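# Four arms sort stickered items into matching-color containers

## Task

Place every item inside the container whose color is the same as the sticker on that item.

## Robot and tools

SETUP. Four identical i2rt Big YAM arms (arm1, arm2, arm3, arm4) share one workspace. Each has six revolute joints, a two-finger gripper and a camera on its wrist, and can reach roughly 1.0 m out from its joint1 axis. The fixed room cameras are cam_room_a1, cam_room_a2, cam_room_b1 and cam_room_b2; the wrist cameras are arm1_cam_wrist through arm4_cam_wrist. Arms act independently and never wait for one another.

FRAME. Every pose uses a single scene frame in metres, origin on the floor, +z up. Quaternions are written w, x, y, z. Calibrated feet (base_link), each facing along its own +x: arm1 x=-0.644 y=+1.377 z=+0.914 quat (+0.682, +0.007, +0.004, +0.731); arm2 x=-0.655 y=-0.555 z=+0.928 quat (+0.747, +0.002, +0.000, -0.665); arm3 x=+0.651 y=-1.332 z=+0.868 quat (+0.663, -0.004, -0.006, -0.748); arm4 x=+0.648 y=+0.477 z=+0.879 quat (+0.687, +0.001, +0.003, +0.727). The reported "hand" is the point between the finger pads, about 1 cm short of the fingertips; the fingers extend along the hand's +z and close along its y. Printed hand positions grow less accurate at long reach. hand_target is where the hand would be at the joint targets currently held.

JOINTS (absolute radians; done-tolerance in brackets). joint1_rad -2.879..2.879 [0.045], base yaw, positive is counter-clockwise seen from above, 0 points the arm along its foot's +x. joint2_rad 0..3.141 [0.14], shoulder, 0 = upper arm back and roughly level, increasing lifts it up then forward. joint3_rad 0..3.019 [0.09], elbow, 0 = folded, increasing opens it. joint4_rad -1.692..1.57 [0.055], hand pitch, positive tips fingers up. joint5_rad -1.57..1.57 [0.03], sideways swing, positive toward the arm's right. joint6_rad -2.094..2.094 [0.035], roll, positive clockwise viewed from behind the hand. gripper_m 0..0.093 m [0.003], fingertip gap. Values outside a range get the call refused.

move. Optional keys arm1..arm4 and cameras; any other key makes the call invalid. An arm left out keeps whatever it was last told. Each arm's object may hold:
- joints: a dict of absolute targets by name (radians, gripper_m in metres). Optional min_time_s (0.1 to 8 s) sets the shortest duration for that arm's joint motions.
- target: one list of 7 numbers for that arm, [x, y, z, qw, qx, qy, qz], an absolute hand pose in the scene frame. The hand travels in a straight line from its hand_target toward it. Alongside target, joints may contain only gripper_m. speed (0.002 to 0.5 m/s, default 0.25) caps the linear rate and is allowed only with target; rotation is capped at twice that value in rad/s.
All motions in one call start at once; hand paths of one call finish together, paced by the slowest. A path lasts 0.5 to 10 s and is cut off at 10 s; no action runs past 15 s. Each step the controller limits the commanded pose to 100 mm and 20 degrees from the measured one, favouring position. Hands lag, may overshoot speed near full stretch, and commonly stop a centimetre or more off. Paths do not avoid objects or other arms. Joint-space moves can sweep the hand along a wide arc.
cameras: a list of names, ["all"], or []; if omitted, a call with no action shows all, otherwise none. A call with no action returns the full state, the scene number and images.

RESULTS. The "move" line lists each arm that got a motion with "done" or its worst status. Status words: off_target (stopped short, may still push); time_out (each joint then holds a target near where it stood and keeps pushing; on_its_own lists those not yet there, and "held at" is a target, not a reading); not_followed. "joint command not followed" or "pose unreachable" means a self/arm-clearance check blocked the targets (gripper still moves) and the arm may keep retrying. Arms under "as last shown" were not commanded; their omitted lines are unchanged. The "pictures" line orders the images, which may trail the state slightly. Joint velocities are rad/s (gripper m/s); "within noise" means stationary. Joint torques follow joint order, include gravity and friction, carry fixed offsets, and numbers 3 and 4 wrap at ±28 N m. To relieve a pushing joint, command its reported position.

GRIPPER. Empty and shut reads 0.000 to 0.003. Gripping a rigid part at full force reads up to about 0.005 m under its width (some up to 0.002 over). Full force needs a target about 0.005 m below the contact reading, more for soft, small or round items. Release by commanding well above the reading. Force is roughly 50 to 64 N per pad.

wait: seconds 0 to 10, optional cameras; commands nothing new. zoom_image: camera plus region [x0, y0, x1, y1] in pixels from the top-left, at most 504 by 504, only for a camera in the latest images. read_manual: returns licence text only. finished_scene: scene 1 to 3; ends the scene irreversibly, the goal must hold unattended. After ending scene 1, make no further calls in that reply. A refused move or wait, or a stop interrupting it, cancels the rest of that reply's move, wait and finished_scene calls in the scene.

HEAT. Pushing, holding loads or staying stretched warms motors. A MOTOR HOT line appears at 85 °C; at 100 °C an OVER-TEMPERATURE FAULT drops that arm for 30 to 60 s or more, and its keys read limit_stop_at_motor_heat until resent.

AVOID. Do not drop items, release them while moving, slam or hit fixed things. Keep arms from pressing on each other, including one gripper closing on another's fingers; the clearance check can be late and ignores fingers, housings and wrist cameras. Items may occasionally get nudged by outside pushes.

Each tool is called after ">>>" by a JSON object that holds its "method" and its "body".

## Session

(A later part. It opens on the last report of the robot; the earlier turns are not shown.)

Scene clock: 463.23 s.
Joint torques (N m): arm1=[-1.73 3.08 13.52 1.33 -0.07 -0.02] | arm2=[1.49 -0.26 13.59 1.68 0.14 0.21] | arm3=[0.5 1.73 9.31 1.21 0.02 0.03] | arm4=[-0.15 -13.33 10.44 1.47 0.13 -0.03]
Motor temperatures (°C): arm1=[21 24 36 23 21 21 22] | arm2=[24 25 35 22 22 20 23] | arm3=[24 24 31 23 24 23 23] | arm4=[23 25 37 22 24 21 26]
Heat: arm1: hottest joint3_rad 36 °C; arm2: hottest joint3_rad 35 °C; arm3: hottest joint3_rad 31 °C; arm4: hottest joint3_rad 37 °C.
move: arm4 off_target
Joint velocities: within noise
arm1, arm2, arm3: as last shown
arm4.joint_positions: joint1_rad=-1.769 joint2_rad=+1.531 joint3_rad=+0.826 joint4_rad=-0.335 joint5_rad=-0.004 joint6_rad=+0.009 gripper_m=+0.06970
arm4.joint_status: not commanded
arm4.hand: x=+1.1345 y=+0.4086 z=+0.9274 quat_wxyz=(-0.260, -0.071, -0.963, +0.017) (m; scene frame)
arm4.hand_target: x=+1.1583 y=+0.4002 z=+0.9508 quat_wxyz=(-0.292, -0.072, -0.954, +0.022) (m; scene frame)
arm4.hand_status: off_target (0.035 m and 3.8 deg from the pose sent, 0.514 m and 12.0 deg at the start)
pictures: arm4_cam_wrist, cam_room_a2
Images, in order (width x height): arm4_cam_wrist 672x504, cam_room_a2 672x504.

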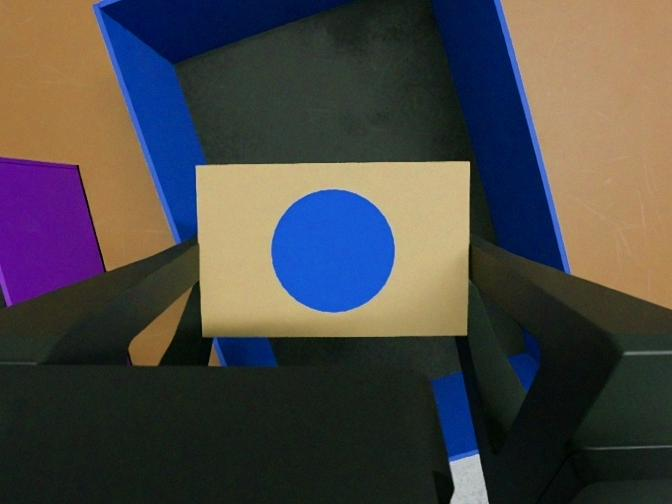

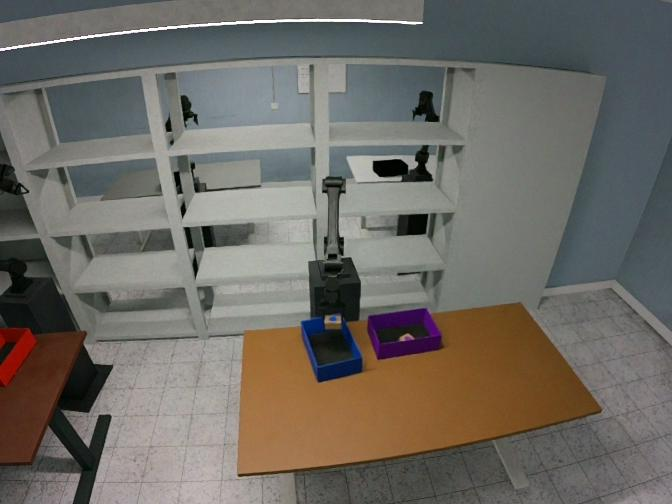

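>>> {"method": "move", "body": {"arm4": {"target":[1.195,0.393,0.87,0.2916,0.0717,0.9536,-0.0219],"speed":0.2}, "cameras": ["arm4_cam_wrist"]}}

>>> {"method": "move", "body": {"arm4": {"target":[1.195,0.393,0.775,0.2916,0.0717,0.9536,-0.0219],"speed":0.15}, "cameras": ["arm4_cam_wrist"]}}

Scene clock: 470.67 s.
Joint torques (N m): arm1=[-3.19 2.37 13.67 1.11 0 -0.06] | arm2=[1.49 -0.15 13.53 1.65 0.14 0.21] | arm3=[0.56 2.02 9.31 1.25 0.01 0.01] | arm4=[-0.21 -15.56 8.77 1.55 0.07 -0.03]
Motor temperatures (°C): arm1=[21 24 36 23 21 21 22] | arm2=[24 25 35 22 22 20 23] | arm3=[24 24 31 23 24 23 23] | arm4=[23 25 38 22 24 21 26]
Heat: arm1: hottest joint3_rad 36 °C; arm2: hottest joint3_rad 35 °C; arm3: hottest joint3_rad 31 °C; arm4: hottest joint3_rad 38 °C.
move: arm4 off_target
Joint velocities: within noise
arm1, arm2, arm3: as last shown
arm4.joint_positions: joint1_rad=-1.772 joint2_rad=+1.767 joint3_rad=+0.872 joint4_rad=-0.131 joint5_rad=-0.004 joint6_rad=+0.009 gripper_m=+0.06970
arm4.joint_status: not commanded
arm4.hand: x=+1.1718 y=+0.4013 z=+0.8553 quat_wxyz=(-0.266, -0.072, -0.961, +0.018) (m; scene frame)
arm4.hand_target: x=+1.1939 y=+0.3931 z=+0.8709 quat_wxyz=(-0.292, -0.072, -0.954, +0.022) (m; scene frame)
arm4.hand_status: off_target (0.029 m and 3.1 deg from the pose sent, 0.085 m and 3.8 deg at the start)
pictures: arm4_cam_wrist
Images, in order (width x height): arm4_cam_wrist 672x504.

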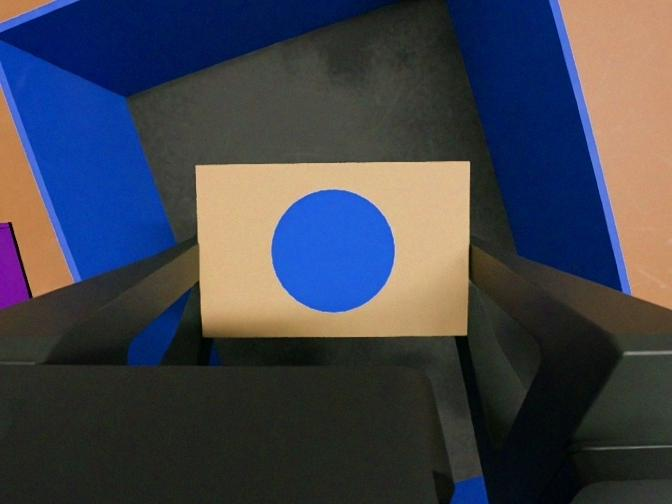

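Scene clock: 471.93 s.
Joint torques (N m): arm1=[-2.67 2.9 13.59 1.13 -0.06 -0.08] | arm2=[1.38 -0.26 13.53 1.66 0.14 0.21] | arm3=[0.56 1.79 9.33 1.26 0.02 0.02] | arm4=[0.03 -16.03 6.37 1.4 0.08 -0.03]
Motor temperatures (°C): arm1=[21 24 36 23 21 21 22] | arm2=[24 25 35 22 22 20 23] | arm3=[24 24 31 23 24 23 23] | arm4=[23 25 38 22 24 21 26]
Heat: arm1: hottest joint3_rad 36 °C; arm2: hottest joint3_rad 35 °C; arm3: hottest joint3_rad 31 °C; arm4: hottest joint3_rad 38 °C.
move: arm4 off_target
Joint velocities: within noise
arm1, arm2, arm3: as last shown
arm4.joint_positions: joint1_rad=-1.772 joint2_rad=+1.994 joint3_rad=+0.872 joint4_rad=+0.116 joint5_rad=-0.004 joint6_rad=+0.009 gripper_m=+0.06970
arm4.joint_status: not commanded
arm4.hand: x=+1.1793 y=+0.3999 z=+0.7710 quat_wxyz=(-0.276, -0.072, -0.958, +0.019) (m; scene frame)
arm4.hand_target: x=+1.1946 y=+0.3931 z=+0.7756 quat_wxyz=(-0.292, -0.072, -0.954, +0.022) (m; scene frame)
arm4.hand_status: off_target (0.018 m and 1.9 deg from the pose sent, 0.084 m and 3.1 deg at the start)
pictures: arm4_cam_wrist
Images, in order (width x height): arm4_cam_wrist 672x504.

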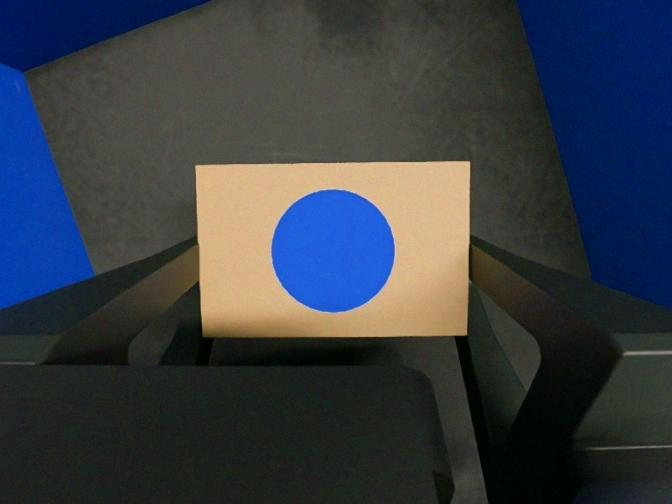

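>>> {"method": "move", "body": {"arm4": {"target":[1.195,0.393,0.750,0.2916,0.0717,0.9536,-0.0219],"speed":0.08}}}

>>> {"method": "move", "body": {"arm4": {"joints":{"gripper_m":0.09}}, "cameras": ["arm4_cam_wrist"]}}

>>> {"method": "move", "body": {"arm4": {"target":[1.12,0.405,1.02,0.2916,0.0717,0.9536,-0.0219],"speed":0.25}, "cameras": ["arm4_cam_wrist","cam_room_a2"]}}

Scene clock: 476.13 s.
Joint torques (N m): arm1=[-2.84 2.43 13.45 0.99 -0.07 -0.06] | arm2=[1.49 -0.15 13.55 1.65 0.14 0.21] | arm3=[0.44 1.79 9.28 1.24 0.03 0.02] | arm4=[0.32 -15.21 6.16 1.51 0.08 -0.02]
Motor temperatures (°C): arm1=[21 24 36 23 21 21 22] | arm2=[24 25 35 22 22 20 23] | arm3=[24 24 31 23 24 23 23] | arm4=[23 25 37 22 24 21 26]
Heat: arm1: hottest joint3_rad 36 °C; arm2: hottest joint3_rad 35 °C; arm3: hottest joint3_rad 31 °C; arm4: hottest joint3_rad 37 °C.
move: arm4 off_target
Joint velocities: within noise
arm1, arm2: as last shown
arm3.joint_positions: joint1_rad=-1.980 joint2_rad=+0.603 joint3_rad=+1.391 joint4_rad=-1.444 joint5_rad=+0.000 joint6_rad=-0.007 gripper_m=+0.09402
arm3.joint_status: not commanded
arm3.hand: x=+0.4654 y=-1.2157 z=+1.3864 quat_wxyz=(+0.111, -0.868, +0.235, +0.424) (m; scene frame)
arm3.hand_target: x=+0.4694 y=-1.2155 z=+1.3950 quat_wxyz=(+0.114, -0.863, +0.241, +0.430) (m; scene frame)
arm3.hand_status: not commanded
arm4.joint_positions: joint1_rad=-1.772 joint2_rad=+2.049 joint3_rad=+0.878 joint4_rad=+0.176 joint5_rad=-0.004 joint6_rad=+0.008 gripper_m=+0.06970
arm4.joint_status: not commanded
arm4.hand: x=+1.1818 y=+0.3995 z=+0.7523 quat_wxyz=(-0.281, -0.072, -0.957, +0.019) (m; scene frame)
arm4.hand_target: x=+1.1945 y=+0.3931 z=+0.7504 quat_wxyz=(-0.292, -0.072, -0.954, +0.022) (m; scene frame)
arm4.hand_status: off_target (0.015 m and 1.3 deg from the pose sent, 0.027 m and 2.0 deg at the start)
pictures: none

Scene clock: 476.63 s.
Joint torques (N m): arm1=[-2.2 2.43 13.71 1.07 -0.04 -0.01] | arm2=[1.55 -0.32 13.53 1.68 0.13 0.21] | arm3=[0.67 1.79 9.28 1.24 0.01 0] | arm4=[-0.15 -15.44 6.09 1.5 0.1 -0.08]
Motor temperatures (°C): arm1=[21 24 36 23 21 21 22] | arm2=[24 25 35 22 22 20 23] | arm3=[24 24 31 23 24 23 23] | arm4=[23 25 37 22 24 21 26]
Heat: arm1: hottest joint3_rad 36 °C; arm2: hottest joint3_rad 35 °C; arm3: hottest joint3_rad 31 °C; arm4: hottest joint3_rad 37 °C.
move: arm4 done
Joint velocities: within noise
arm1, arm2, arm3: as last shown
arm4.joint_positions: joint1_rad=-1.772 joint2_rad=+2.049 joint3_rad=+0.878 joint4_rad=+0.176 joint5_rad=-0.004 joint6_rad=+0.008 gripper_m=+0.08991
arm4.joint_status: all done
arm4.hand: x=+1.1818 y=+0.3995 z=+0.7523 quat_wxyz=(-0.281, -0.072, -0.957, +0.019) (m; scene frame)
arm4.hand_target: x=+1.1945 y=+0.3931 z=+0.7504 quat_wxyz=(-0.292, -0.072, -0.954, +0.022) (m; scene frame)
arm4.hand_status: not commanded
pictures: arm4_cam_wrist
Images, in order (width x height): arm4_cam_wrist 672x504.

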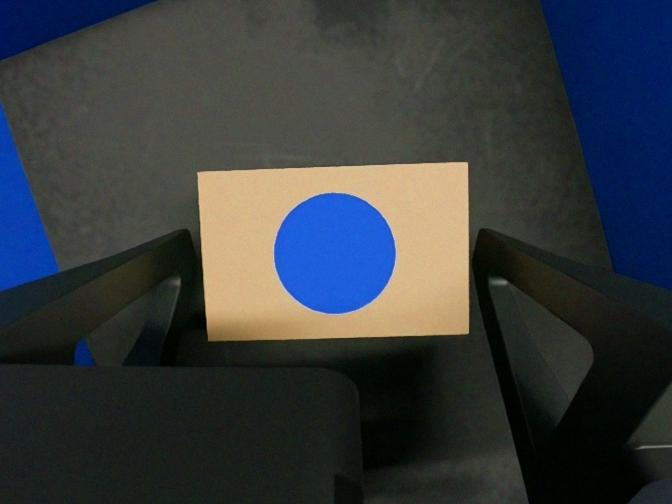

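Scene clock: 478.43 s.
Joint torques (N m): arm1=[-2.84 2.61 13.48 1.14 -0.03 -0.06] | arm2=[1.49 -0.32 13.56 1.62 0.14 0.21] | arm3=[0.56 1.79 9.26 1.25 0.02 0.01] | arm4=[0.09 -10.34 11.47 0.34 0.08 -0.07]
Motor temperatures (°C): arm1=[21 24 36 23 21 21 22] | arm2=[24 25 35 22 22 20 23] | arm3=[24 24 31 23 24 23 23] | arm4=[23 25 37 22 24 21 26]
Heat: arm1: hottest joint3_rad 36 °C; arm2: hottest joint3_rad 35 °C; arm3: hottest joint3_rad 31 °C; arm4: hottest joint3_rad 37 °C.
move: arm4 off_target
Joint velocities: within noise
arm1, arm2, arm3: as last shown
arm4.joint_positions: joint1_rad=-1.772 joint2_rad=+1.312 joint3_rad=+0.822 joint4_rad=-0.511 joint5_rad=-0.004 joint6_rad=+0.008 gripper_m=+0.08991
arm4.joint_status: not commanded
arm4.hand: x=+1.1050 y=+0.4115 z=+1.0026 quat_wxyz=(-0.278, -0.072, -0.958, +0.019) (m; scene frame)
arm4.hand_target: x=+1.1191 y=+0.4051 z=+1.0201 quat_wxyz=(-0.292, -0.072, -0.954, +0.022) (m; scene frame)
arm4.hand_status: off_target (0.024 m and 1.6 deg from the pose sent, 0.275 m and 1.3 deg at the start)
pictures: arm4_cam_wrist, cam_room_a2
Images, in order (width x height): arm4_cam_wrist 672x504, cam_room_a2 672x504.

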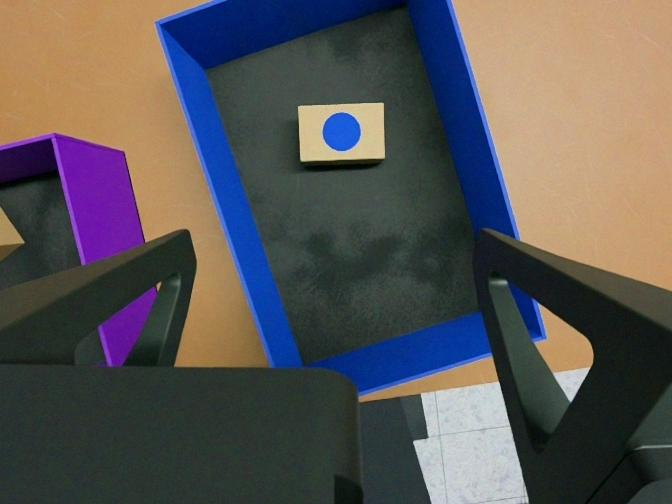

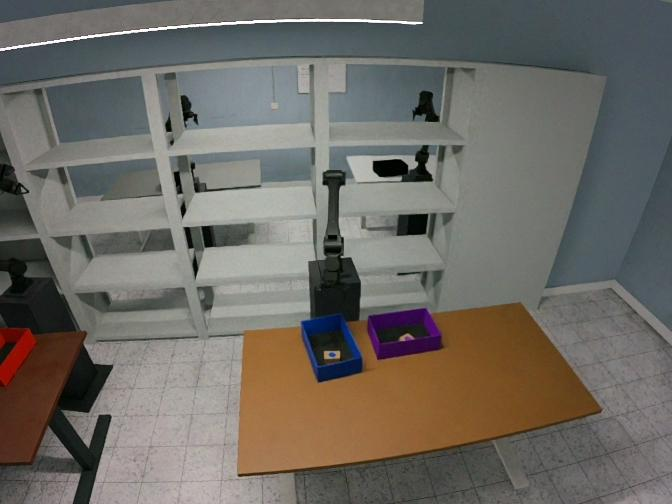

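>>> {"method": "finished_scene", "body": {"scene": 1}}

The scene is finished: the task was done.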